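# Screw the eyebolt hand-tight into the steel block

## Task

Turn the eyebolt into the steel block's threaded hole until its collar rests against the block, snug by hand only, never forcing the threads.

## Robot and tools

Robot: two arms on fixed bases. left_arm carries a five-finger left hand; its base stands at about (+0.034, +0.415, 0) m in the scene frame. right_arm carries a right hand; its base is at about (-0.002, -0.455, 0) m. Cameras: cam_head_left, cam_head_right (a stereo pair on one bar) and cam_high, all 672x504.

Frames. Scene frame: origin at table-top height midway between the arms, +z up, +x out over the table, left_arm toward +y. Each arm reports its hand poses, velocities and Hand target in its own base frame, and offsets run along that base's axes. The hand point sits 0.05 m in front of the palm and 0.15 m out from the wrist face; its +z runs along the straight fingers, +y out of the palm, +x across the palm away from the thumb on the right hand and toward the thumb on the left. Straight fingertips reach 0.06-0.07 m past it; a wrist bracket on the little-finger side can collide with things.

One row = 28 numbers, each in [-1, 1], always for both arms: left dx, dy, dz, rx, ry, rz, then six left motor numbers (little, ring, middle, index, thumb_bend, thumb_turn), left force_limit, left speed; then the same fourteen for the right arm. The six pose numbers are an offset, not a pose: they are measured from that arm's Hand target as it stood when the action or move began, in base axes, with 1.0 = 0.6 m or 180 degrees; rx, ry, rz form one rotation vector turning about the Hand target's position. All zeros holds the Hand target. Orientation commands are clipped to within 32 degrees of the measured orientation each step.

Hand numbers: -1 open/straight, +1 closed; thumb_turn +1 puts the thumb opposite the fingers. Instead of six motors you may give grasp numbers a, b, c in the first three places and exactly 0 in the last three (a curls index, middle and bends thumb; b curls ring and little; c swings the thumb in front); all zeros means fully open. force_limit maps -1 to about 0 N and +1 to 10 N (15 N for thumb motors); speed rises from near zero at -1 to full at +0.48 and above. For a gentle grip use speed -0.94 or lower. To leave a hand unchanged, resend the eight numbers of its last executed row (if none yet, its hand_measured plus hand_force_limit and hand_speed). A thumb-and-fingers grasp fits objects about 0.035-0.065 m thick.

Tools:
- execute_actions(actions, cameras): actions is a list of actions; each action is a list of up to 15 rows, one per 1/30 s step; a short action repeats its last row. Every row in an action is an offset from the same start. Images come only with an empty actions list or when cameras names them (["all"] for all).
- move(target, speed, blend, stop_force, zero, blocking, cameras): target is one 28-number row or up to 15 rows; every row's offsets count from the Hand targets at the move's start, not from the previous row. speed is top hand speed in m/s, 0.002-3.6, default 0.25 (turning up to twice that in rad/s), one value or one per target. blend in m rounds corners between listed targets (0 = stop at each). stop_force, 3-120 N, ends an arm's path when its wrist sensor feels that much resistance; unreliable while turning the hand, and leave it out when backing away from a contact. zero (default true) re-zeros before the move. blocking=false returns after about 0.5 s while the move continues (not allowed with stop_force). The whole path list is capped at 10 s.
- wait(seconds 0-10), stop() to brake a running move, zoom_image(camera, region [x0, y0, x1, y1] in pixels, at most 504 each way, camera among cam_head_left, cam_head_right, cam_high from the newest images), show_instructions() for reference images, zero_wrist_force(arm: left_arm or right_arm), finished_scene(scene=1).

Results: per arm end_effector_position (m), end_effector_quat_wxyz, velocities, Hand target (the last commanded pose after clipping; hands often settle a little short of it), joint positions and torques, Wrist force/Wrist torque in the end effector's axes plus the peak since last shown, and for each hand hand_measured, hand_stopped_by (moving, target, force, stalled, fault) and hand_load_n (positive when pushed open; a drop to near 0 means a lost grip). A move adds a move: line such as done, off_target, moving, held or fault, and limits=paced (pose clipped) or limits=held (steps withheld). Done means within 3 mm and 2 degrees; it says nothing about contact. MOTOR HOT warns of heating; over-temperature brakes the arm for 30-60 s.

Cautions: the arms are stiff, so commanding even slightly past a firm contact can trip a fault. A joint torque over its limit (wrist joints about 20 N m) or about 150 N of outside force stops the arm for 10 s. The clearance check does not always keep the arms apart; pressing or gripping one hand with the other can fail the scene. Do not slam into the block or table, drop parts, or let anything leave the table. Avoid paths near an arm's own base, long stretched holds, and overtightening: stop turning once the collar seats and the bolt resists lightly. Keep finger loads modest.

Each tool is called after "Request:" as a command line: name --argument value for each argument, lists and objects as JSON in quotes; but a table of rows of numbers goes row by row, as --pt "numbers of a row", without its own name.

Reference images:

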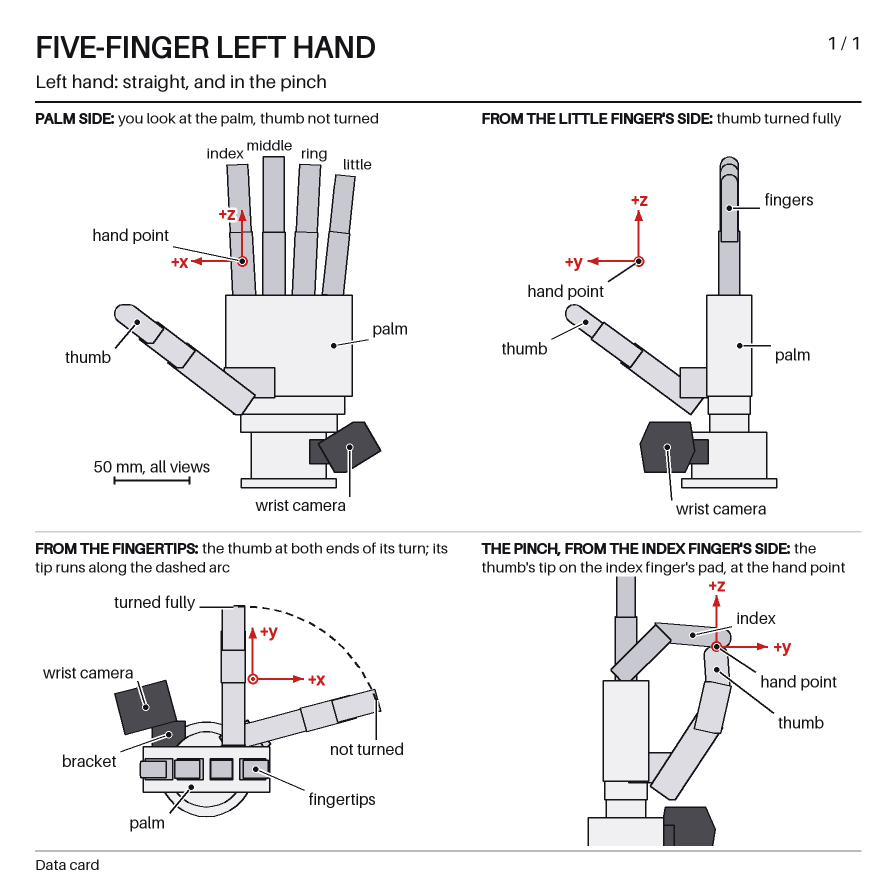

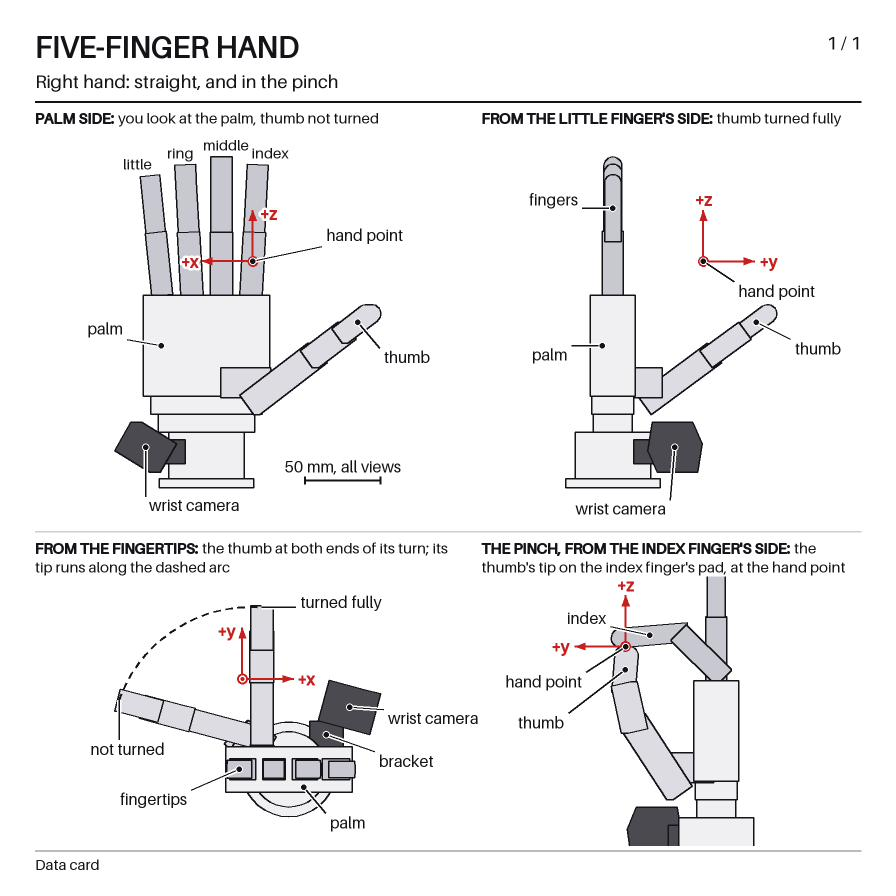

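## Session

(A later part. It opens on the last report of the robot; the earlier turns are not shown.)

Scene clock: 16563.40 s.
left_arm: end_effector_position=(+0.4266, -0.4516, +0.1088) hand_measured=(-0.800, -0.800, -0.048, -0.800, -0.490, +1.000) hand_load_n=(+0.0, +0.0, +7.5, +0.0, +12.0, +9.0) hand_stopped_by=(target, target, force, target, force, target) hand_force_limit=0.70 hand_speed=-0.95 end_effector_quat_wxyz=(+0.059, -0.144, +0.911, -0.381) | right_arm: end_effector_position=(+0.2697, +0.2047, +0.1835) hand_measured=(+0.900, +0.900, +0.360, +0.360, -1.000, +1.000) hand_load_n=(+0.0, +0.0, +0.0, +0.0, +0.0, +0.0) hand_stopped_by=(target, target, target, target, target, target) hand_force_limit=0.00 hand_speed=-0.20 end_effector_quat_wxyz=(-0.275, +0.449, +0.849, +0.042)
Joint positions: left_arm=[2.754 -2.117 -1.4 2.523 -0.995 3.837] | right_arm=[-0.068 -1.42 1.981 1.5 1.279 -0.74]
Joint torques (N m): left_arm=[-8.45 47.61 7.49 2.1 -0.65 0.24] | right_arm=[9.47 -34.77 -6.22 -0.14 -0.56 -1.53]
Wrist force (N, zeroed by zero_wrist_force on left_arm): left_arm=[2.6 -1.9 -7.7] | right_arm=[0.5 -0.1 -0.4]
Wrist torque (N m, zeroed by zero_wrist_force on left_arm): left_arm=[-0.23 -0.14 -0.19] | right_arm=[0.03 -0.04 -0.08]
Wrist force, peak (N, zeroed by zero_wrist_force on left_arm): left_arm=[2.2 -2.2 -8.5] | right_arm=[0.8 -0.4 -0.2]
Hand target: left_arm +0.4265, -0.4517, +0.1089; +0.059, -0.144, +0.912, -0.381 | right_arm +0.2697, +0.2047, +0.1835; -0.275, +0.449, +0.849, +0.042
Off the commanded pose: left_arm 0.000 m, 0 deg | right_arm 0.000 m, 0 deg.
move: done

Request:
move --pt "-0.0067 0.0098 0.0001 0 0 -0.08333 -0.8 -0.8 0.5 -0.8 0.3 1 0.7 -0.95 0 0 0 0 0 0 0.9 0.9 0.36 0.36 -1 1 0 -0.2" --pt "-0.0096 0.0190 0.0001 0 0 -0.16667 -0.8 -0.8 0.5 -0.8 0.3 1 0.7 -0.95 0 0 0 0 0 0 0.9 0.9 0.36 0.36 -1 1 0 -0.2" --speed 0.08 --blend '[0.002,0]'

Request:
move --pt "-0.0005 0.0096 0.0001 0 0 -0.08333 -0.8 -0.8 0.5 -0.8 0.3 1 0.7 -0.95 0 0 0 0 0 0 0.9 0.9 0.36 0.36 -1 1 0 -0.2" --pt "0.0015 0.0190 0.0001 0 0 -0.16667 -0.8 -0.8 0.5 -0.8 0.3 1 0.7 -0.95 0 0 0 0 0 0 0.9 0.9 0.36 0.36 -1 1 0 -0.2" --speed 0.08 --blend '[0.002,0]'

Scene clock: 16582.10 s.
left_arm: end_effector_position=(+0.4208, -0.4403, +0.1089) hand_measured=(-0.800, -0.800, -0.046, -0.800, -0.488, +1.000) hand_load_n=(+0.0, +0.0, +0.0, +0.0, +5.0, +9.5) hand_stopped_by=(target, target, force, target, force, target) hand_force_limit=0.70 hand_speed=-0.95 end_effector_quat_wxyz=(-0.041, +0.097, +0.918, -0.383) | right_arm: end_effector_position=(+0.2697, +0.2047, +0.1835) hand_measured=(+0.900, +0.900, +0.360, +0.360, -1.000, +1.000) hand_load_n=(+0.5, +0.0, +0.0, +0.0, +0.0, +0.0) hand_stopped_by=(target, target, target, target, target, target) hand_force_limit=0.00 hand_speed=-0.20 end_effector_quat_wxyz=(-0.275, +0.449, +0.849, +0.042)
Joint positions: left_arm=[2.796 -2.315 -1.176 2.054 -0.788 4.523] | right_arm=[-0.068 -1.42 1.981 1.5 1.279 -0.74]
Joint torques (N m): left_arm=[8.89 55.98 6.95 0.94 -0.57 1.25] | right_arm=[9.57 -34.85 -6.31 -0.11 -0.52 -1.53]
Wrist force (N, zeroed by zero_wrist_force on left_arm): left_arm=[5.0 -0.4 -6.2] | right_arm=[0.7 -0.1 -0.3]
Wrist torque (N m, zeroed by zero_wrist_force on left_arm): left_arm=[-0.21 -0.05 -0.32] | right_arm=[0.03 -0.07 -0.07]
Wrist force, peak (N, zeroed by zero_wrist_force on left_arm): left_arm=[6.6 -0.9 -6.4] | right_arm=[0.9 -0.1 -0.3]
Hand target: left_arm +0.4207, -0.4403, +0.1089; -0.041, +0.097, +0.918, -0.383 | right_arm +0.2697, +0.2047, +0.1835; -0.275, +0.449, +0.849, +0.042
Off the commanded pose: left_arm 0.000 m, 0 deg | right_arm 0.000 m, 0 deg.
move: done

Scene clock: 16585.80 s.
left_arm: end_effector_position=(+0.4216, -0.4289, +0.1089) hand_measured=(-0.800, -0.800, -0.046, -0.800, -0.486, +1.000) hand_load_n=(+0.0, +0.0, +0.0, +0.0, +0.0, +0.0) hand_stopped_by=(target, target, force, target, force, target) hand_force_limit=0.70 hand_speed=-0.95 end_effector_quat_wxyz=(-0.139, +0.331, +0.861, -0.359) | right_arm: end_effector_position=(+0.2697, +0.2047, +0.1835) hand_measured=(+0.900, +0.900, +0.360, +0.360, -1.000, +1.000) hand_load_n=(+0.0, +0.0, +0.0, +0.0, +0.0, +0.0) hand_stopped_by=(target, target, target, target, target, target) hand_force_limit=0.00 hand_speed=-0.20 end_effector_quat_wxyz=(-0.275, +0.449, +0.849, +0.042)
Joint positions: left_arm=[2.774 -2.517 -0.929 1.526 -0.845 5.213] | right_arm=[-0.068 -1.42 1.981 1.5 1.279 -0.74]
Joint torques (N m): left_arm=[6.68 64.54 6.25 0.01 2.66 0.37] | right_arm=[9.66 -34.18 -6.68 -0.15 -0.71 -1.4]
Wrist force (N, zeroed by zero_wrist_force on left_arm): left_arm=[-0.3 -0.9 -0.3] | right_arm=[0.6 -0.2 -0.2]
Wrist torque (N m, zeroed by zero_wrist_force on left_arm): left_arm=[-0.08 0.08 -0.14] | right_arm=[0.00 -0.05 -0.08]
Wrist force, peak (N, zeroed by zero_wrist_force on left_arm): left_arm=[8.5 -1.1 -5.4] | right_arm=[0.8 -0.3 -0.4]
Hand target: left_arm +0.4216, -0.4289, +0.1090; -0.139, +0.331, +0.861, -0.360 | right_arm +0.2697, +0.2047, +0.1835; -0.275, +0.449, +0.849, +0.042
Off the commanded pose: left_arm 0.000 m, 0 deg | right_arm 0.000 m, 0 deg.
move: done

Request:
move --target '[0,0,0,0,0,0,-0.8,-0.8,-0.25,-0.8,-1,1,0.25,-0.7,0,0,0,0,0,0,0.9,0.9,0.36,0.36,-1,1,0,-0.2]' --speed 0.02

Request:
move --target '[0,0,0.17,0,0,0,-0.8,-0.8,-0.25,-0.8,-1,1,0.25,-0.7,0,0,0,0,0,0,0.9,0.9,0.36,0.36,-1,1,0,-0.2]' --speed 0.1 --cameras '["cam_high"]'

Request:
zoom_image --camera "cam_high" --region '[331, 210, 361, 240]'

Scene clock: 16617.87 s.
left_arm: end_effector_position=(+0.4216, -0.4289, +0.1090) hand_measured=(-0.800, -0.800, -0.250, -0.800, -1.000, +1.000) hand_load_n=(+0.0, +0.0, +0.0, +0.0, -0.5, +0.0) hand_stopped_by=(target, target, target, target, target, target) hand_force_limit=0.25 hand_speed=-0.70 end_effector_quat_wxyz=(-0.139, +0.331, +0.861, -0.360) | right_arm: end_effector_position=(+0.2697, +0.2047, +0.1835) hand_measured=(+0.900, +0.900, +0.360, +0.360, -1.000, +1.000) hand_load_n=(+0.0, +0.0, +0.0, +0.0, +0.0, +0.0) hand_stopped_by=(target, target, target, target, target, target) hand_force_limit=0.00 hand_speed=-0.20 end_effector_quat_wxyz=(-0.275, +0.449, +0.849, +0.042)
Joint positions: left_arm=[2.774 -2.517 -0.929 1.526 -0.845 5.214] | right_arm=[-0.068 -1.42 1.981 1.5 1.279 -0.74]
Joint torques (N m): left_arm=[8.85 63.38 6.24 -2.65 2.35 -0.31] | right_arm=[10.28 -34.52 -5.92 -0.18 -0.54 -1.46]
Wrist force (N, zeroed by zero_wrist_force on left_arm): left_arm=[-0.2 -0.8 -0.7] | right_arm=[0.6 -0.1 -0.2]
Wrist torque (N m, zeroed by zero_wrist_force on left_arm): left_arm=[-0.04 0.06 -0.14] | right_arm=[0.02 -0.07 -0.07]
Wrist force, peak (N, zeroed by zero_wrist_force on left_arm): left_arm=[0.0 -1.2 -0.6] | right_arm=[0.9 -0.2 -0.2]
Hand target: left_arm +0.4216, -0.4289, +0.1090; -0.139, +0.331, +0.861, -0.360 | right_arm +0.2697, +0.2047, +0.1835; -0.275, +0.449, +0.849, +0.042
Off the commanded pose: left_arm 0.000 m, 0 deg | right_arm 0.000 m, 0 deg.
move: done

Scene clock: 16619.33 s.
left_arm: end_effector_position=(+0.4217, -0.4289, +0.2111) hand_measured=(-0.800, -0.800, -0.250, -0.800, -1.000, +1.000) hand_load_n=(+0.0, +0.0, +0.0, +0.0, +0.0, +0.0) hand_stopped_by=(target, target, target, target, target, target) hand_force_limit=0.25 hand_speed=-0.70 end_effector_quat_wxyz=(-0.139, +0.331, +0.861, -0.360) | right_arm: end_effector_position=(+0.2697, +0.2047, +0.1835) hand_measured=(+0.900, +0.900, +0.360, +0.360, -1.000, +1.000) hand_load_n=(+0.0, +0.0, +0.0, +0.0, +0.0, +0.0) hand_stopped_by=(target, target, target, target, target, target) hand_force_limit=0.00 hand_speed=-0.20 end_effector_quat_wxyz=(-0.275, +0.449, +0.849, +0.042)
Joint positions: left_arm=[2.774 -2.454 -0.781 1.315 -0.845 5.214] | right_arm=[-0.068 -1.42 1.981 1.5 1.279 -0.74]
Joint torques (N m): left_arm=[2.67 32.17 11.13 -1.39 -0.78 1.44] | right_arm=[10.29 -34.44 -6.53 -0.18 -0.65 -1.46]
Wrist force (N, zeroed by zero_wrist_force on left_arm): left_arm=[-0.1 -0.8 -0.9] | right_arm=[0.7 -0.2 -0.3]
Wrist torque (N m, zeroed by zero_wrist_force on left_arm): left_arm=[-0.03 0.01 -0.15] | right_arm=[0.01 -0.07 -0.07]
Wrist force, peak (N, zeroed by zero_wrist_force on left_arm): left_arm=[0.2 -1.8 -1.2] | right_arm=[0.8 -0.2 -0.4]
Hand target: left_arm +0.4216, -0.4289, +0.2110; -0.139, +0.331, +0.861, -0.360 | right_arm +0.2697, +0.2047, +0.1835; -0.275, +0.449, +0.849, +0.042
Off the commanded pose: left_arm 0.000 m, 0 deg | right_arm 0.000 m, 0 deg.
move: done
Images, in order (width x height): cam_high 672x504.

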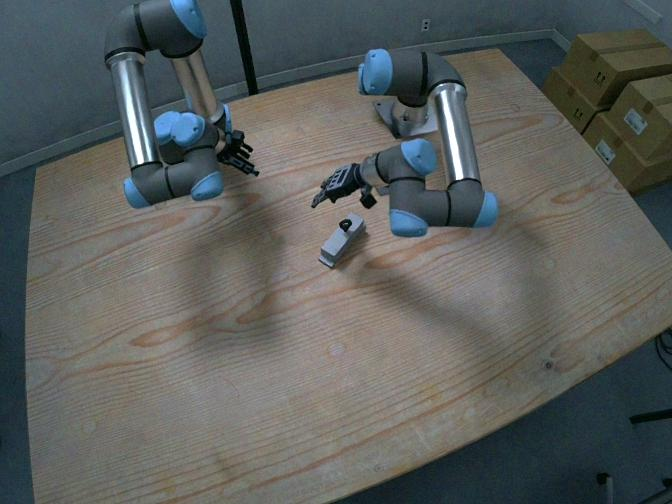

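Scaled by 16.800 from the camera's 672x504 image, which has a finer 960x720 frame.

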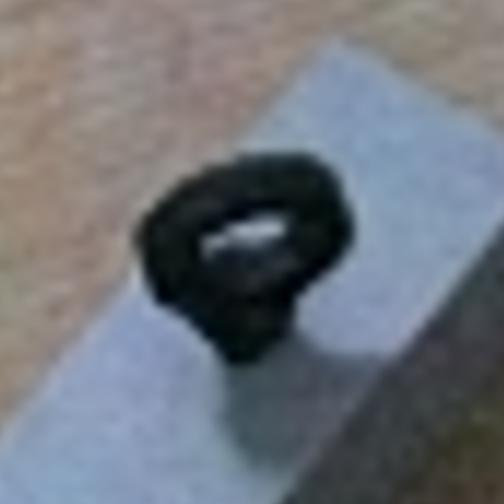

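Request:
zoom_image --camera "cam_high" --region '[338, 217, 353, 232]'

Request:
zoom_image --camera "cam_high" --region '[325, 200, 375, 250]'

Scaled by 33.600 from the camera's 672x504 image, which has a finer 960x720 frame.

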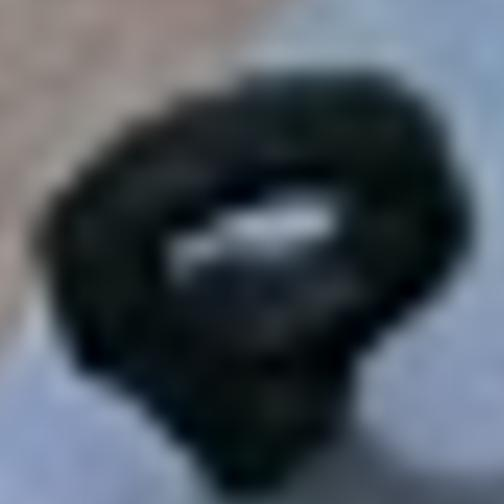

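Scaled by 10.080 from the camera's 672x504 image, which has a finer 960x720 frame.

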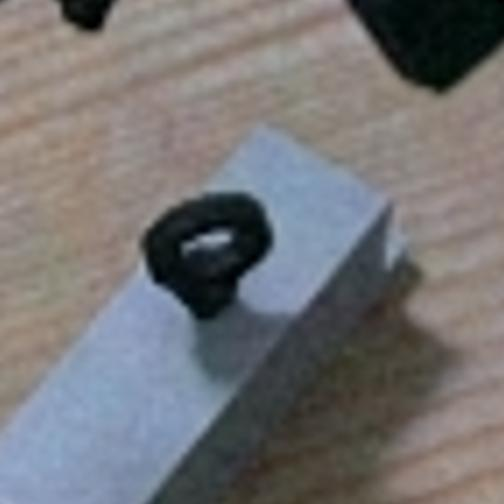

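Request:
wait --seconds 0.1 --cameras '["cam_head_left","cam_head_right"]'

Request:
zoom_image --camera "cam_head_left" --region '[360, 395, 410, 445]'

Request:
zoom_image --camera "cam_head_right" --region '[350, 395, 400, 445]'

Scene clock: 16667.83 s.
left_arm: end_effector_position=(+0.4216, -0.4289, +0.2110) hand_measured=(-0.800, -0.800, -0.250, -0.800, -1.000, +1.000) hand_load_n=(+0.0, +0.0, +0.0, +0.0, +0.0, +0.0) hand_stopped_by=(target, target, target, target, target, target) hand_force_limit=0.25 hand_speed=-0.70 end_effector_quat_wxyz=(-0.139, +0.331, +0.861, -0.360) | right_arm: end_effector_position=(+0.2697, +0.2047, +0.1835) hand_measured=(+0.900, +0.900, +0.360, +0.360, -1.000, +1.000) hand_load_n=(+0.0, +0.0, +0.0, +0.0, +0.0, +0.0) hand_stopped_by=(target, target, target, target, target, target) hand_force_limit=0.00 hand_speed=-0.20 end_effector_quat_wxyz=(-0.275, +0.449, +0.849, +0.042)
Joint positions: left_arm=[2.774 -2.454 -0.781 1.315 -0.845 5.214] | right_arm=[-0.068 -1.42 1.981 1.5 1.279 -0.74]
Joint torques (N m): left_arm=[-8.54 33.17 7.88 -5.43 -0.74 1.38] | right_arm=[10.55 -34.2 -5.74 -0.15 -0.72 -1.41]
Wrist force (N, zeroed by zero_wrist_force on left_arm): left_arm=[-0.2 -0.7 -0.7] | right_arm=[0.6 -0.1 -0.5]
Wrist torque (N m, zeroed by zero_wrist_force on left_arm): left_arm=[-0.03 0.02 -0.15] | right_arm=[0.04 -0.05 -0.07]
Wrist force, peak (N, zeroed by zero_wrist_force on left_arm): left_arm=[-0.1 -1.0 -0.8] | right_arm=[0.8 -0.2 -0.4]
Hand target: left_arm +0.4216, -0.4289, +0.2110; -0.139, +0.331, +0.861, -0.360 | right_arm +0.2697, +0.2047, +0.1835; -0.275, +0.449, +0.849, +0.042
Off the commanded pose: left_arm 0.000 m, 0 deg | right_arm 0.000 m, 0 deg.
wait: 0.10 s; at rest from the start
Images, in order (width x height): cam_head_left 672x504, cam_head_right 672x504.

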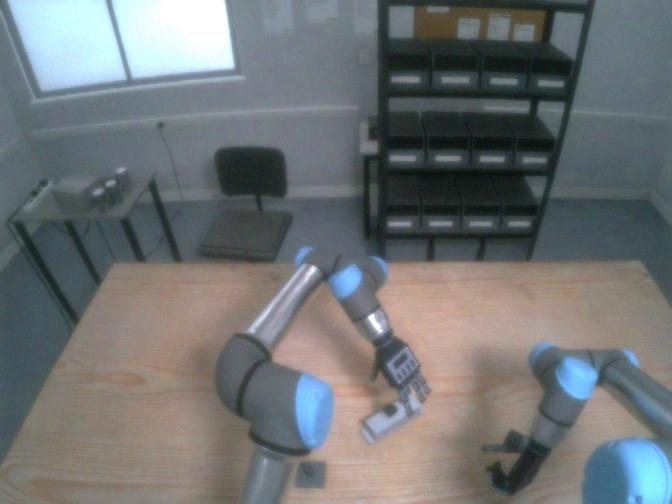

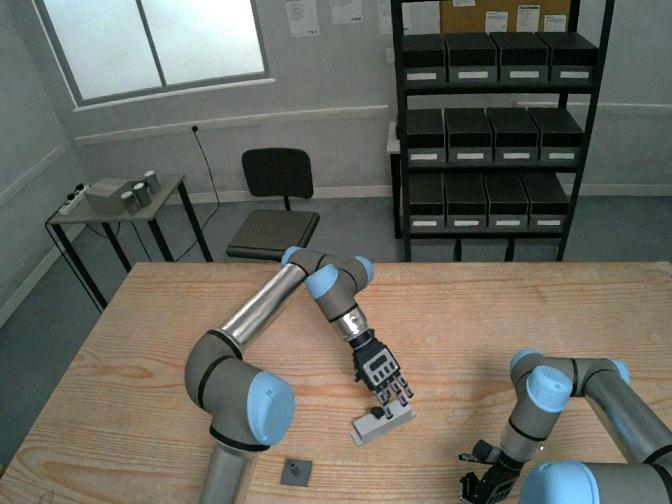

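Scaled by 10.080 from the camera's 672x504 image, which has a finer 960x720 frame.

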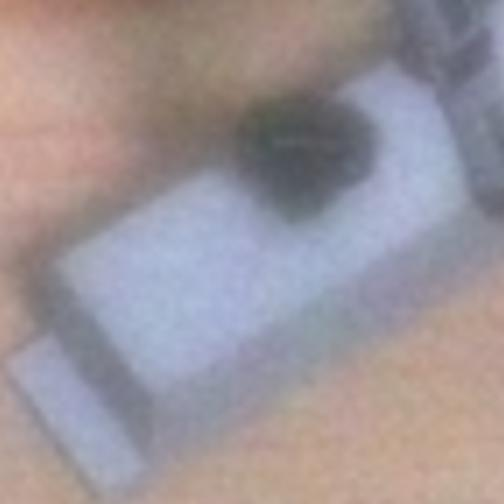

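Scaled by 10.080 from the camera's 672x504 image, which has a finer 960x720 frame.

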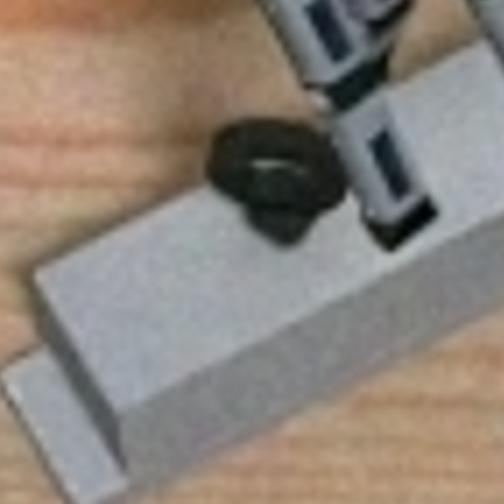

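Request:
move --target '[-0.0052,-0.0255,-0.0683,0,0,0.18889,-0.8,-0.8,-0.25,-0.8,-1,1,0.25,-0.7,0,0,0,0,0,0,0.9,0.9,0.36,0.36,-1,1,0,-0.2]' --speed 0.12

Request:
move --target '[0,0,-0.1022,0,0,0,-0.8,-0.8,-0.25,-0.8,-1,1,0.25,-0.7,0,0,0,0,0,0,0.9,0.9,0.36,0.36,-1,1,0,-0.2]' --speed 0.03 --stop_force 3

Request:
move --target '[0.0048,0.0045,0,0,0,0,-0.8,-0.8,-0.25,-0.8,-1,1,0.25,-0.7,0,0,0,0,0,0,0.9,0.9,0.36,0.36,-1,1,0,-0.2]' --speed 0.006 --stop_force 3 --cameras '["cam_high"]'

Request:
zoom_image --camera "cam_high" --region '[331, 205, 366, 240]'

Scene clock: 16724.60 s.
left_arm: end_effector_position=(+0.4184, -0.4442, +0.1701) hand_measured=(-0.800, -0.800, -0.250, -0.800, -1.000, +1.000) hand_load_n=(+0.0, +0.0, +0.0, +0.0, +0.0, +0.0) hand_stopped_by=(target, target, target, target, target, target) hand_force_limit=0.25 hand_speed=-0.70 end_effector_quat_wxyz=(-0.028, +0.065, +0.920, -0.384) | right_arm: end_effector_position=(+0.2697, +0.2047, +0.1835) hand_measured=(+0.900, +0.900, +0.360, +0.360, -1.000, +1.000) hand_load_n=(+0.0, +0.5, +0.5, +0.5, +0.0, +0.0) hand_stopped_by=(target, target, target, target, target, target) hand_force_limit=0.00 hand_speed=-0.20 end_effector_quat_wxyz=(-0.275, +0.449, +0.849, +0.042)
Joint positions: left_arm=[2.789 -2.238 -1.127 2.002 -0.801 4.417] | right_arm=[-0.068 -1.42 1.981 1.5 1.279 -0.74]
Joint torques (N m): left_arm=[1.62 28.2 33.43 -2.42 2.63 -1.19] | right_arm=[10.19 -34.1 -6.05 -0.06 -0.59 -1.61]
Wrist force (N, zeroed by zero_wrist_force on left_arm): left_arm=[-0.1 -0.8 0.0] | right_arm=[0.7 -0.2 -0.2]
Wrist torque (N m, zeroed by zero_wrist_force on left_arm): left_arm=[-0.10 0.08 -0.05] | right_arm=[0.00 -0.07 -0.07]
Wrist force, peak (N, zeroed by zero_wrist_force on left_arm): left_arm=[0.1 -1.3 -1.0] | right_arm=[0.8 -0.1 -0.4]
Hand target: left_arm +0.4185, -0.4442, +0.1700; -0.028, +0.065, +0.920, -0.384 | right_arm +0.2697, +0.2047, +0.1835; -0.275, +0.449, +0.849, +0.042
Off the commanded pose: left_arm 0.000 m, 0 deg | right_arm 0.000 m, 0 deg.
move: done

Scene clock: 16727.77 s.
left_arm: end_effector_position=(+0.4185, -0.4442, +0.1087) hand_measured=(-0.800, -0.800, -0.250, -0.800, -1.000, +1.000) hand_load_n=(+0.0, -0.5, +0.0, +0.0, +0.0, +0.0) hand_stopped_by=(target, target, target, target, target, target) hand_force_limit=0.25 hand_speed=-0.70 end_effector_quat_wxyz=(-0.028, +0.065, +0.920, -0.384) | right_arm: end_effector_position=(+0.2697, +0.2047, +0.1835) hand_measured=(+0.900, +0.900, +0.360, +0.360, -1.000, +1.000) hand_load_n=(+0.0, +0.0, +0.0, +0.0, +0.0, +0.5) hand_stopped_by=(target, target, target, target, target, target) hand_force_limit=0.00 hand_speed=-0.20 end_effector_quat_wxyz=(-0.275, +0.449, +0.849, +0.042)
Joint positions: left_arm=[2.789 -2.283 -1.213 2.133 -0.801 4.417] | right_arm=[-0.068 -1.42 1.981 1.5 1.279 -0.74]
Joint torques (N m): left_arm=[8.75 57.12 31.55 -4.77 2.01 -1.26] | right_arm=[10.18 -34.25 -6.34 -0.22 -0.65 -1.46]
Wrist force (N, zeroed by zero_wrist_force on left_arm): left_arm=[0.1 -0.7 -0.4] | right_arm=[0.5 -0.1 -0.2]
Wrist torque (N m, zeroed by zero_wrist_force on left_arm): left_arm=[-0.05 0.04 -0.04] | right_arm=[0.02 -0.04 -0.08]
Wrist force, peak (N, zeroed by zero_wrist_force on left_arm): left_arm=[-0.2 -1.2 -0.5] | right_arm=[0.8 -0.4 -0.2]
Hand target: left_arm +0.4185, -0.4442, +0.1087; -0.028, +0.065, +0.920, -0.384 | right_arm +0.2697, +0.2047, +0.1835; -0.275, +0.449, +0.849, +0.042
Off the commanded pose: left_arm 0.000 m, 0 deg | right_arm 0.000 m, 0 deg.
move: done

Scene clock: 16729.03 s.
left_arm: end_effector_position=(+0.4214, -0.4414, +0.1087) hand_measured=(-0.800, -0.800, -0.250, -0.800, -1.000, +1.000) hand_load_n=(+0.0, +0.0, +0.0, +0.0, +0.0, +0.0) hand_stopped_by=(target, target, target, target, target, target) hand_force_limit=0.25 hand_speed=-0.70 end_effector_quat_wxyz=(-0.028, +0.065, +0.920, -0.384) | right_arm: end_effector_position=(+0.2697, +0.2047, +0.1835) hand_measured=(+0.900, +0.900, +0.360, +0.360, -1.000, +1.000) hand_load_n=(+0.0, +0.5, +0.0, +0.0, +0.0, +0.5) hand_stopped_by=(target, target, target, target, target, target) hand_force_limit=0.00 hand_speed=-0.20 end_effector_quat_wxyz=(-0.275, +0.449, +0.849, +0.042)
Joint positions: left_arm=[2.796 -2.286 -1.209 2.126 -0.8 4.426] | right_arm=[-0.068 -1.42 1.981 1.5 1.279 -0.74]
Joint torques (N m): left_arm=[-7.73 37.43 20.94 -0.26 1.87 -0.77] | right_arm=[10.32 -33.76 -5.81 -0.15 -0.67 -1.41]
Wrist force (N, zeroed by zero_wrist_force on left_arm): left_arm=[0.2 -0.7 -0.5] | right_arm=[0.5 -0.2 -0.3]
Wrist torque (N m, zeroed by zero_wrist_force on left_arm): left_arm=[-0.05 0.02 -0.11] | right_arm=[0.01 -0.04 -0.08]
Wrist force, peak (N, zeroed by zero_wrist_force on left_arm): left_arm=[-0.1 -0.8 -0.8] | right_arm=[0.9 -0.1 -0.2]
Hand target: left_arm +0.4214, -0.4415, +0.1087; -0.028, +0.065, +0.920, -0.384 | right_arm +0.2697, +0.2047, +0.1835; -0.275, +0.449, +0.849, +0.042
Off the commanded pose: left_arm 0.000 m, 0 deg | right_arm 0.000 m, 0 deg.
move: done
Images, in order (width x height): cam_high 672x504.

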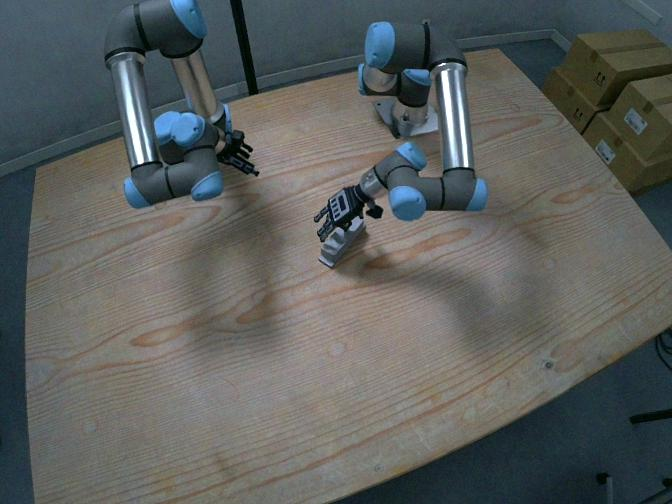

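Scaled by 14.400 from the camera's 672x504 image, which has a finer 960x720 frame.

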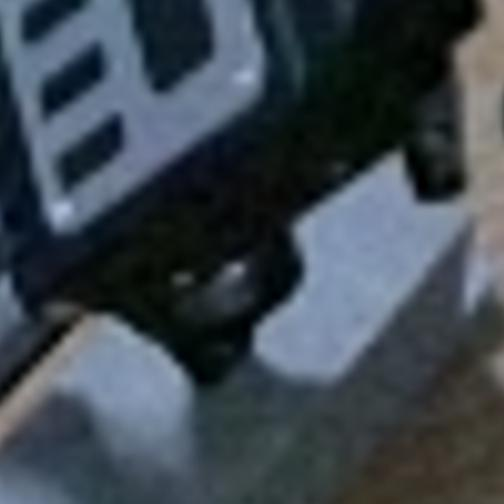

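Request:
move --target '[0,0,0,0,0,0,-0.8,-0.8,0.04,-0.8,-1,1,-0.9,-0.93,0,0,0,0,0,0,0.9,0.9,0.36,0.36,-1,1,0,-0.2]' --speed 0.02

Request:
move --target '[0,0,0,0,0,0,-0.8,-0.8,0.04,-0.8,0.001,1,-0.85,-0.93,0,0,0,0,0,0,0.9,0.9,0.36,0.36,-1,1,0,-0.2]' --speed 0.02

Scene clock: 16739.53 s.
left_arm: end_effector_position=(+0.4214, -0.4415, +0.1087) hand_measured=(-0.800, -0.800, -0.054, -0.800, -1.000, +1.000) hand_load_n=(+0.0, +0.0, +0.5, +0.0, +0.0, +0.5) hand_stopped_by=(target, target, force, target, target, target) hand_force_limit=-0.90 hand_speed=-0.93 end_effector_quat_wxyz=(-0.028, +0.065, +0.920, -0.384) | right_arm: end_effector_position=(+0.2697, +0.2047, +0.1835) hand_measured=(+0.900, +0.900, +0.360, +0.360, -1.000, +1.000) hand_load_n=(+0.0, +0.0, +0.0, +0.0, +0.0, +0.0) hand_stopped_by=(target, target, target, target, target, target) hand_force_limit=0.00 hand_speed=-0.20 end_effector_quat_wxyz=(-0.275, +0.449, +0.849, +0.042)
Joint positions: left_arm=[2.796 -2.286 -1.209 2.126 -0.8 4.426] | right_arm=[-0.068 -1.42 1.981 1.5 1.279 -0.74]
Joint torques (N m): left_arm=[-7.13 54.36 9.32 0.68 -0.6 -0.78] | right_arm=[9.97 -34.01 -6.38 -0.19 -0.51 -1.5]
Wrist force (N, zeroed by zero_wrist_force on left_arm): left_arm=[0.2 -0.7 -0.2] | right_arm=[0.7 0.0 -0.3]
Wrist torque (N m, zeroed by zero_wrist_force on left_arm): left_arm=[-0.02 0.03 -0.12] | right_arm=[0.04 -0.07 -0.07]
Wrist force, peak (N, zeroed by zero_wrist_force on left_arm): left_arm=[-0.1 -0.9 -0.6] | right_arm=[0.9 -0.1 -0.4]
Hand target: left_arm +0.4214, -0.4415, +0.1087; -0.028, +0.065, +0.920, -0.384 | right_arm +0.2697, +0.2047, +0.1835; -0.275, +0.449, +0.849, +0.042
Off the commanded pose: left_arm 0.000 m, 0 deg | right_arm 0.000 m, 0 deg.
move: done

Scene clock: 16744.53 s.
left_arm: end_effector_position=(+0.4214, -0.4415, +0.1087) hand_measured=(-0.800, -0.800, -0.054, -0.800, -0.502, +1.000) hand_load_n=(+0.0, +0.0, +0.5, +0.0, +0.0, +0.0) hand_stopped_by=(target, target, force, target, moving, target) hand_force_limit=-0.85 hand_speed=-0.93 end_effector_quat_wxyz=(-0.028, +0.065, +0.920, -0.384) | right_arm: end_effector_position=(+0.2697, +0.2047, +0.1835) hand_measured=(+0.900, +0.900, +0.360, +0.360, -1.000, +1.000) hand_load_n=(+0.0, +0.0, +0.0, +0.0, +0.0, +0.0) hand_stopped_by=(target, target, target, target, target, target) hand_force_limit=0.00 hand_speed=-0.20 end_effector_quat_wxyz=(-0.275, +0.449, +0.849, +0.042)
Joint positions: left_arm=[2.796 -2.286 -1.209 2.126 -0.8 4.426] | right_arm=[-0.068 -1.42 1.981 1.5 1.279 -0.74]
Joint torques (N m): left_arm=[-8.68 55.31 9.6 0.68 -0.56 -0.77] | right_arm=[10.16 -34.3 -6.43 -0.04 -0.5 -1.43]
Wrist force (N, zeroed by zero_wrist_force on left_arm): left_arm=[0.1 -0.9 -0.3] | right_arm=[0.6 -0.2 -0.1]
Wrist torque (N m, zeroed by zero_wrist_force on left_arm): left_arm=[-0.04 0.03 -0.11] | right_arm=[0.00 -0.06 -0.07]
Wrist force, peak (N, zeroed by zero_wrist_force on left_arm): left_arm=[0.1 -1.2 -0.2] | right_arm=[1.0 -0.3 -0.4]
Hand target: left_arm +0.4214, -0.4415, +0.1087; -0.028, +0.065, +0.920, -0.384 | right_arm +0.2697, +0.2047, +0.1835; -0.275, +0.449, +0.849, +0.042
Off the commanded pose: left_arm 0.000 m, 0 deg | right_arm 0.000 m, 0 deg.
move: moving (left_arm; no rest 5 s after the path's end)

Request:
wait --seconds 1.5

Scene clock: 16752.13 s.
left_arm: end_effector_position=(+0.4214, -0.4415, +0.1087) hand_measured=(-0.800, -0.800, -0.054, -0.800, +0.000, +1.000) hand_load_n=(+0.0, +0.0, +0.5, +0.0, +0.5, +0.0) hand_stopped_by=(target, target, force, target, target, target) hand_force_limit=-0.85 hand_speed=-0.93 end_effector_quat_wxyz=(-0.028, +0.065, +0.920, -0.384) | right_arm: end_effector_position=(+0.2697, +0.2047, +0.1835) hand_measured=(+0.900, +0.900, +0.360, +0.360, -1.000, +1.000) hand_load_n=(+0.5, +0.0, +0.0, +0.0, -0.5, +0.0) hand_stopped_by=(target, target, target, target, target, target) hand_force_limit=0.00 hand_speed=-0.20 end_effector_quat_wxyz=(-0.275, +0.449, +0.849, +0.042)
Joint positions: left_arm=[2.796 -2.286 -1.209 2.126 -0.8 4.426] | right_arm=[-0.068 -1.42 1.981 1.5 1.279 -0.74]
Joint torques (N m): left_arm=[-7.68 54.8 8.95 0.79 -0.39 -0.82] | right_arm=[10.17 -34.88 -5.77 -0.21 -0.57 -1.51]
Wrist force (N, zeroed by zero_wrist_force on left_arm): left_arm=[-0.1 -0.7 -0.2] | right_arm=[0.7 0.1 -0.3]
Wrist torque (N m, zeroed by zero_wrist_force on left_arm): left_arm=[-0.03 0.08 -0.13] | right_arm=[0.06 -0.07 -0.06]
Wrist force, peak (N, zeroed by zero_wrist_force on left_arm): left_arm=[0.2 -1.1 -0.2] | right_arm=[0.9 -0.3 -0.4]
Hand target: left_arm +0.4214, -0.4415, +0.1087; -0.028, +0.065, +0.920, -0.384 | right_arm +0.2697, +0.2047, +0.1835; -0.275, +0.449, +0.849, +0.042
Off the commanded pose: left_arm 0.000 m, 0 deg | right_arm 0.000 m, 0 deg.
wait: 1.50 s; at rest from the start

Request:
wait --seconds 0.1 --cameras '["cam_high","cam_head_right"]'

Request:
zoom_image --camera "cam_high" --region '[331, 205, 366, 240]'

Request:
zoom_image --camera "cam_head_right" --region '[350, 395, 400, 445]'

Scene clock: 16758.77 s.
left_arm: end_effector_position=(+0.4214, -0.4415, +0.1087) hand_measured=(-0.800, -0.800, -0.054, -0.800, +0.000, +1.000) hand_load_n=(+0.0, +0.0, +1.0, +0.0, +0.0, +0.0) hand_stopped_by=(target, target, force, target, target, target) hand_force_limit=-0.85 hand_speed=-0.93 end_effector_quat_wxyz=(-0.028, +0.065, +0.920, -0.384) | right_arm: end_effector_position=(+0.2697, +0.2047, +0.1835) hand_measured=(+0.900, +0.900, +0.360, +0.360, -1.000, +1.000) hand_load_n=(+0.0, +0.0, +0.0, +0.0, +0.0, +0.0) hand_stopped_by=(target, target, target, target, target, target) hand_force_limit=0.00 hand_speed=-0.20 end_effector_quat_wxyz=(-0.275, +0.449, +0.849, +0.042)
Joint positions: left_arm=[2.796 -2.286 -1.209 2.126 -0.8 4.426] | right_arm=[-0.068 -1.42 1.981 1.5 1.279 -0.74]
Joint torques (N m): left_arm=[-8.97 56.07 8.94 0.71 -0.34 -0.8] | right_arm=[10.04 -34.05 -6.45 -0.16 -0.59 -1.39]
Wrist force (N, zeroed by zero_wrist_force on left_arm): left_arm=[0.3 -0.6 -0.1] | right_arm=[0.7 -0.1 -0.2]
Wrist torque (N m, zeroed by zero_wrist_force on left_arm): left_arm=[-0.02 0.02 -0.11] | right_arm=[0.03 -0.07 -0.07]
Wrist force, peak (N, zeroed by zero_wrist_force on left_arm): left_arm=[0.3 -1.1 -0.3] | right_arm=[0.7 -0.2 -0.7]
Hand target: left_arm +0.4214, -0.4415, +0.1087; -0.028, +0.065, +0.920, -0.384 | right_arm +0.2697, +0.2047, +0.1835; -0.275, +0.449, +0.849, +0.042
Off the commanded pose: left_arm 0.000 m, 0 deg | right_arm 0.000 m, 0 deg.
wait: 0.10 s; at rest from the start
Images, in order (width x height): cam_head_right 672x504, cam_high 672x504.

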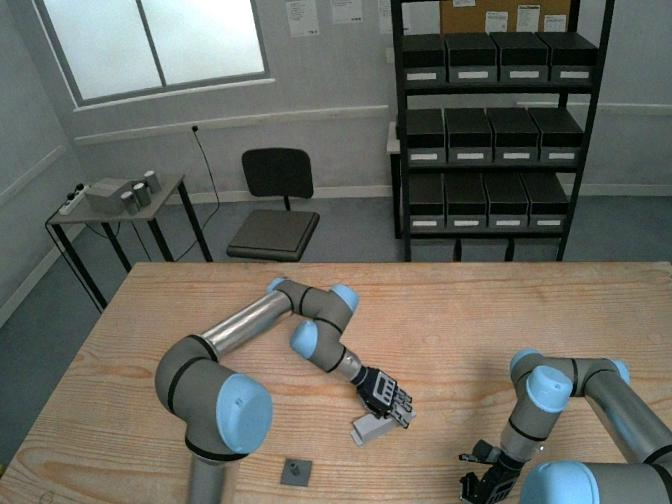

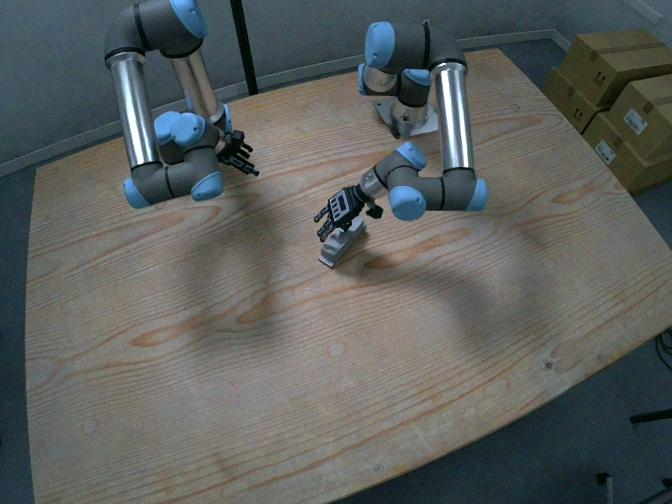

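Scaled by 14.400 from the camera's 672x504 image, which has a finer 960x720 frame.

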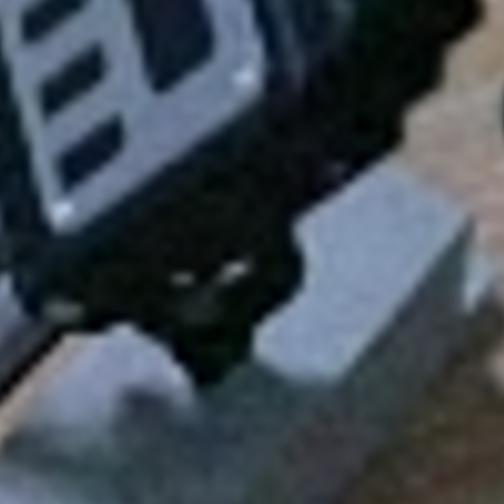

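Scaled by 10.080 from the camera's 672x504 image, which has a finer 960x720 frame.

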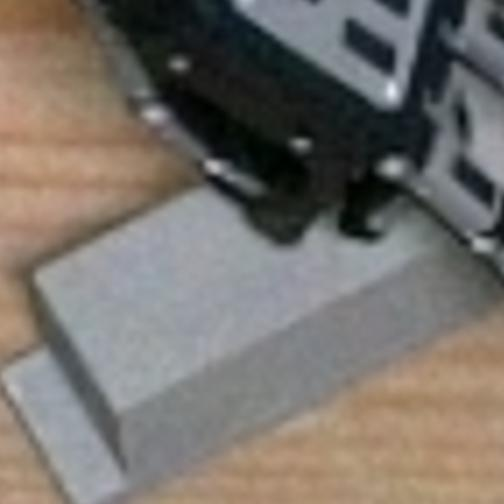

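Request:
move --target '[0,0,0,0,0,0,-0.8,-0.8,-0.25,-0.8,-1,1,0.25,-0.7,0,0,0,0,0,0,0.9,0.9,0.36,0.36,-1,1,0,-0.2]' --speed 0.02

Request:
move --target '[0.0045,0.0018,0,0,0,-0.04444,-0.8,-0.8,-0.25,-0.8,-1,1,0.25,-0.7,0,0,0,0,0,0,0.9,0.9,0.36,0.36,-1,1,0,-0.2]' --speed 0.02

Request:
move --target '[0,0,0,0,0,0,-0.8,-0.8,0.04,-0.8,-1,1,-0.9,-0.93,0,0,0,0,0,0,0.9,0.9,0.36,0.36,-1,1,0,-0.2]' --speed 0.02

Request:
move --target '[0,0,0,0,0,0,-0.8,-0.8,0.04,-0.8,-0.45,1,-0.85,-0.93,0,0,0,0,0,0,0.9,0.9,0.36,0.36,-1,1,0,-0.2]' --speed 0.02 --cameras '["cam_high"]'

Request:
zoom_image --camera "cam_high" --region '[331, 205, 366, 240]'

Scene clock: 16796.87 s.
left_arm: end_effector_position=(+0.4214, -0.4415, +0.1087) hand_measured=(-0.800, -0.800, -0.250, -0.800, -1.000, +1.000) hand_load_n=(+0.0, +0.0, +0.0, +0.0, +0.0, +0.0) hand_stopped_by=(target, target, target, target, target, target) hand_force_limit=0.25 hand_speed=-0.70 end_effector_quat_wxyz=(-0.028, +0.065, +0.920, -0.384) | right_arm: end_effector_position=(+0.2697, +0.2047, +0.1835) hand_measured=(+0.900, +0.900, +0.360, +0.360, -1.000, +1.000) hand_load_n=(+0.0, +0.0, +0.0, +0.0, +0.0, +0.0) hand_stopped_by=(target, target, target, target, target, target) hand_force_limit=0.00 hand_speed=-0.20 end_effector_quat_wxyz=(-0.275, +0.449, +0.849, +0.042)
Joint positions: left_arm=[2.796 -2.286 -1.209 2.126 -0.8 4.426] | right_arm=[-0.068 -1.42 1.981 1.5 1.279 -0.74]
Joint torques (N m): left_arm=[-7.6 55.61 9.12 0.61 -0.57 -0.62] | right_arm=[9.69 -34.86 -5.63 -0.14 -0.62 -1.45]
Wrist force (N, zeroed by zero_wrist_force on left_arm): left_arm=[0.1 -0.6 -0.4] | right_arm=[0.7 -0.2 -0.2]
Wrist torque (N m, zeroed by zero_wrist_force on left_arm): left_arm=[-0.05 0.03 -0.12] | right_arm=[0.01 -0.06 -0.07]
Wrist force, peak (N, zeroed by zero_wrist_force on left_arm): left_arm=[0.0 -1.2 -0.1] | right_arm=[0.8 -0.2 -0.1]
Hand target: left_arm +0.4214, -0.4415, +0.1087; -0.028, +0.065, +0.920, -0.384 | right_arm +0.2697, +0.2047, +0.1835; -0.275, +0.449, +0.849, +0.042
Off the commanded pose: left_arm 0.000 m, 0 deg | right_arm 0.000 m, 0 deg.
move: done

Scene clock: 16800.60 s.
left_arm: end_effector_position=(+0.4241, -0.4404, +0.1087) hand_measured=(-0.800, -0.800, -0.250, -0.800, -1.000, +1.000) hand_load_n=(+0.0, +0.0, +0.0, +0.0, -0.5, +0.0) hand_stopped_by=(target, target, target, target, target, target) hand_force_limit=0.25 hand_speed=-0.70 end_effector_quat_wxyz=(-0.055, +0.129, +0.914, -0.382) end_effector_velocity=(+0.000, -0.001, +0.001) end_effector_angular_velocity=(+0.000, +0.002, +0.003) | right_arm: end_effector_position=(+0.2697, +0.2047, +0.1835) hand_measured=(+0.900, +0.900, +0.360, +0.360, -1.000, +1.000) hand_load_n=(+0.0, +0.0, +0.0, +0.0, +0.0, +0.5) hand_stopped_by=(target, target, target, target, target, target) hand_force_limit=0.00 hand_speed=-0.20 end_effector_quat_wxyz=(-0.275, +0.449, +0.849, +0.042)
Joint positions: left_arm=[2.796 -2.354 -1.125 1.972 -0.781 4.621] | right_arm=[-0.068 -1.42 1.981 1.5 1.279 -0.74]
Joint velocities: left_arm=[-0.001 0.001 0.001 0.001 0.001 -0.006] | right_arm=[within noise]
Joint torques (N m): left_arm=[-8.37 47.09 16.61 0.38 2.32 -1.15] | right_arm=[10.29 -34.3 -6.49 -0.08 -0.64 -1.52]
Wrist force (N, zeroed by zero_wrist_force on left_arm): left_arm=[-0.3 -0.4 0.0] | right_arm=[0.5 0.0 -0.4]
Wrist torque (N m, zeroed by zero_wrist_force on left_arm): left_arm=[-0.02 0.10 -0.19] | right_arm=[0.04 -0.04 -0.08]
Wrist force, peak (N, zeroed by zero_wrist_force on left_arm): left_arm=[0.1 -0.9 -0.4] | right_arm=[0.9 -0.1 -0.3]
Hand target: left_arm +0.4241, -0.4404, +0.1087; -0.054, +0.129, +0.914, -0.382 | right_arm +0.2697, +0.2047, +0.1835; -0.275, +0.449, +0.849, +0.042
Off the commanded pose: left_arm 0.000 m, 0 deg | right_arm 0.000 m, 0 deg.
move: done

Scene clock: 16801.97 s.
left_arm: end_effector_position=(+0.4241, -0.4404, +0.1087) hand_measured=(-0.800, -0.800, -0.034, -0.800, -1.000, +1.000) hand_load_n=(+0.0, +0.0, +2.0, +0.0, +0.0, +0.5) hand_stopped_by=(target, target, force, target, target, target) hand_force_limit=-0.90 hand_speed=-0.93 end_effector_quat_wxyz=(-0.054, +0.129, +0.914, -0.382) | right_arm: end_effector_position=(+0.2697, +0.2047, +0.1835) hand_measured=(+0.900, +0.900, +0.360, +0.360, -1.000, +1.000) hand_load_n=(+0.0, +0.0, +0.0, +0.0, +0.0, +0.0) hand_stopped_by=(target, target, target, target, target, target) hand_force_limit=0.00 hand_speed=-0.20 end_effector_quat_wxyz=(-0.275, +0.449, +0.849, +0.042)
Joint positions: left_arm=[2.796 -2.354 -1.125 1.972 -0.782 4.621] | right_arm=[-0.068 -1.42 1.981 1.5 1.279 -0.74]
Joint torques (N m): left_arm=[-4.97 59.6 6.56 0.56 -0.61 -1.06] | right_arm=[10.22 -34.88 -5.58 -0.21 -0.55 -1.33]
Wrist force (N, zeroed by zero_wrist_force on left_arm): left_arm=[-0.1 -0.8 1.1] | right_arm=[0.7 0.0 -0.2]
Wrist torque (N m, zeroed by zero_wrist_force on left_arm): left_arm=[0.00 0.10 -0.18] | right_arm=[0.03 -0.06 -0.07]
Wrist force, peak (N, zeroed by zero_wrist_force on left_arm): left_arm=[0.1 -1.0 1.2] | right_arm=[0.8 -0.2 -0.3]
Hand target: left_arm +0.4241, -0.4404, +0.1087; -0.054, +0.129, +0.914, -0.382 | right_arm +0.2697, +0.2047, +0.1835; -0.275, +0.449, +0.849, +0.042
Off the commanded pose: left_arm 0.000 m, 0 deg | right_arm 0.000 m, 0 deg.
move: done

Scene clock: 16806.37 s.
left_arm: end_effector_position=(+0.4241, -0.4404, +0.1087) hand_measured=(-0.800, -0.800, -0.034, -0.800, -0.578, +1.000) hand_load_n=(+0.0, +0.0, +2.0, +0.0, +1.0, +0.5) hand_stopped_by=(target, target, force, target, force, target) hand_force_limit=-0.85 hand_speed=-0.93 end_effector_quat_wxyz=(-0.054, +0.129, +0.914, -0.382) | right_arm: end_effector_position=(+0.2697, +0.2047, +0.1835) hand_measured=(+0.900, +0.900, +0.360, +0.360, -1.000, +1.000) hand_load_n=(+0.0, +0.0, +0.5, +0.0, +0.0, +0.0) hand_stopped_by=(target, target, target, target, target, target) hand_force_limit=0.00 hand_speed=-0.20 end_effector_quat_wxyz=(-0.275, +0.449, +0.849, +0.042)
Joint positions: left_arm=[2.796 -2.354 -1.125 1.972 -0.782 4.621] | right_arm=[-0.068 -1.42 1.981 1.5 1.279 -0.74]
Joint torques (N m): left_arm=[3.56 58.98 9.77 -1.61 -0.39 -0.93] | right_arm=[10.09 -34.16 -6.55 -0.04 -0.65 -1.57]
Wrist force (N, zeroed by zero_wrist_force on left_arm): left_arm=[-0.2 -0.2 0.8] | right_arm=[0.6 -0.2 -0.3]
Wrist torque (N m, zeroed by zero_wrist_force on left_arm): left_arm=[-0.01 0.11 -0.19] | right_arm=[0.01 -0.05 -0.07]
Wrist force, peak (N, zeroed by zero_wrist_force on left_arm): left_arm=[-0.3 -1.1 1.4] | right_arm=[0.8 -0.2 -0.5]
Hand target: left_arm +0.4241, -0.4404, +0.1087; -0.054, +0.129, +0.914, -0.382 | right_arm +0.2697, +0.2047, +0.1835; -0.275, +0.449, +0.849, +0.042
Off the commanded pose: left_arm 0.000 m, 0 deg | right_arm 0.000 m, 0 deg.
move: done
Images, in order (width x height): cam_high 672x504.

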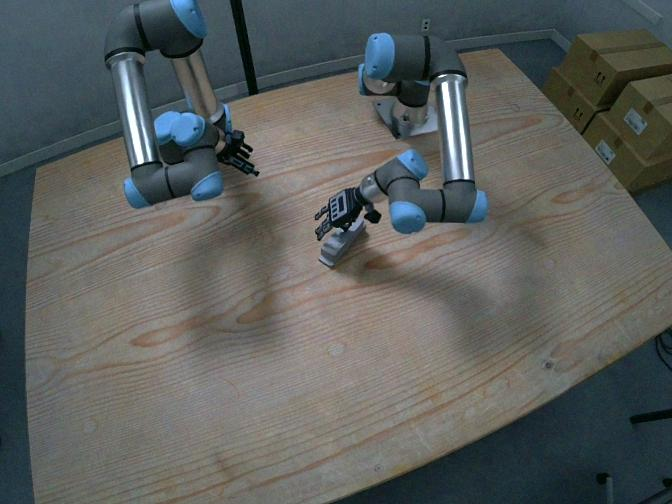

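Scaled by 14.400 from the camera's 672x504 image, which has a finer 960x720 frame.

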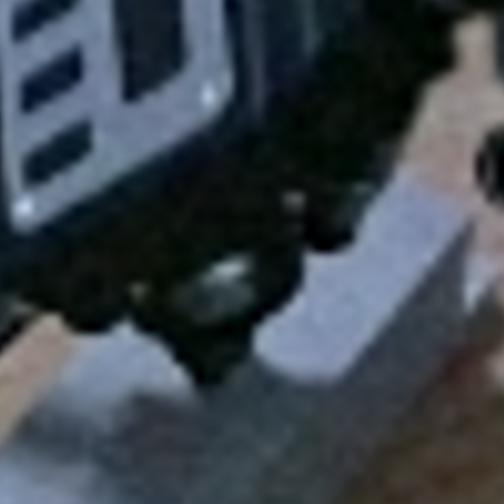

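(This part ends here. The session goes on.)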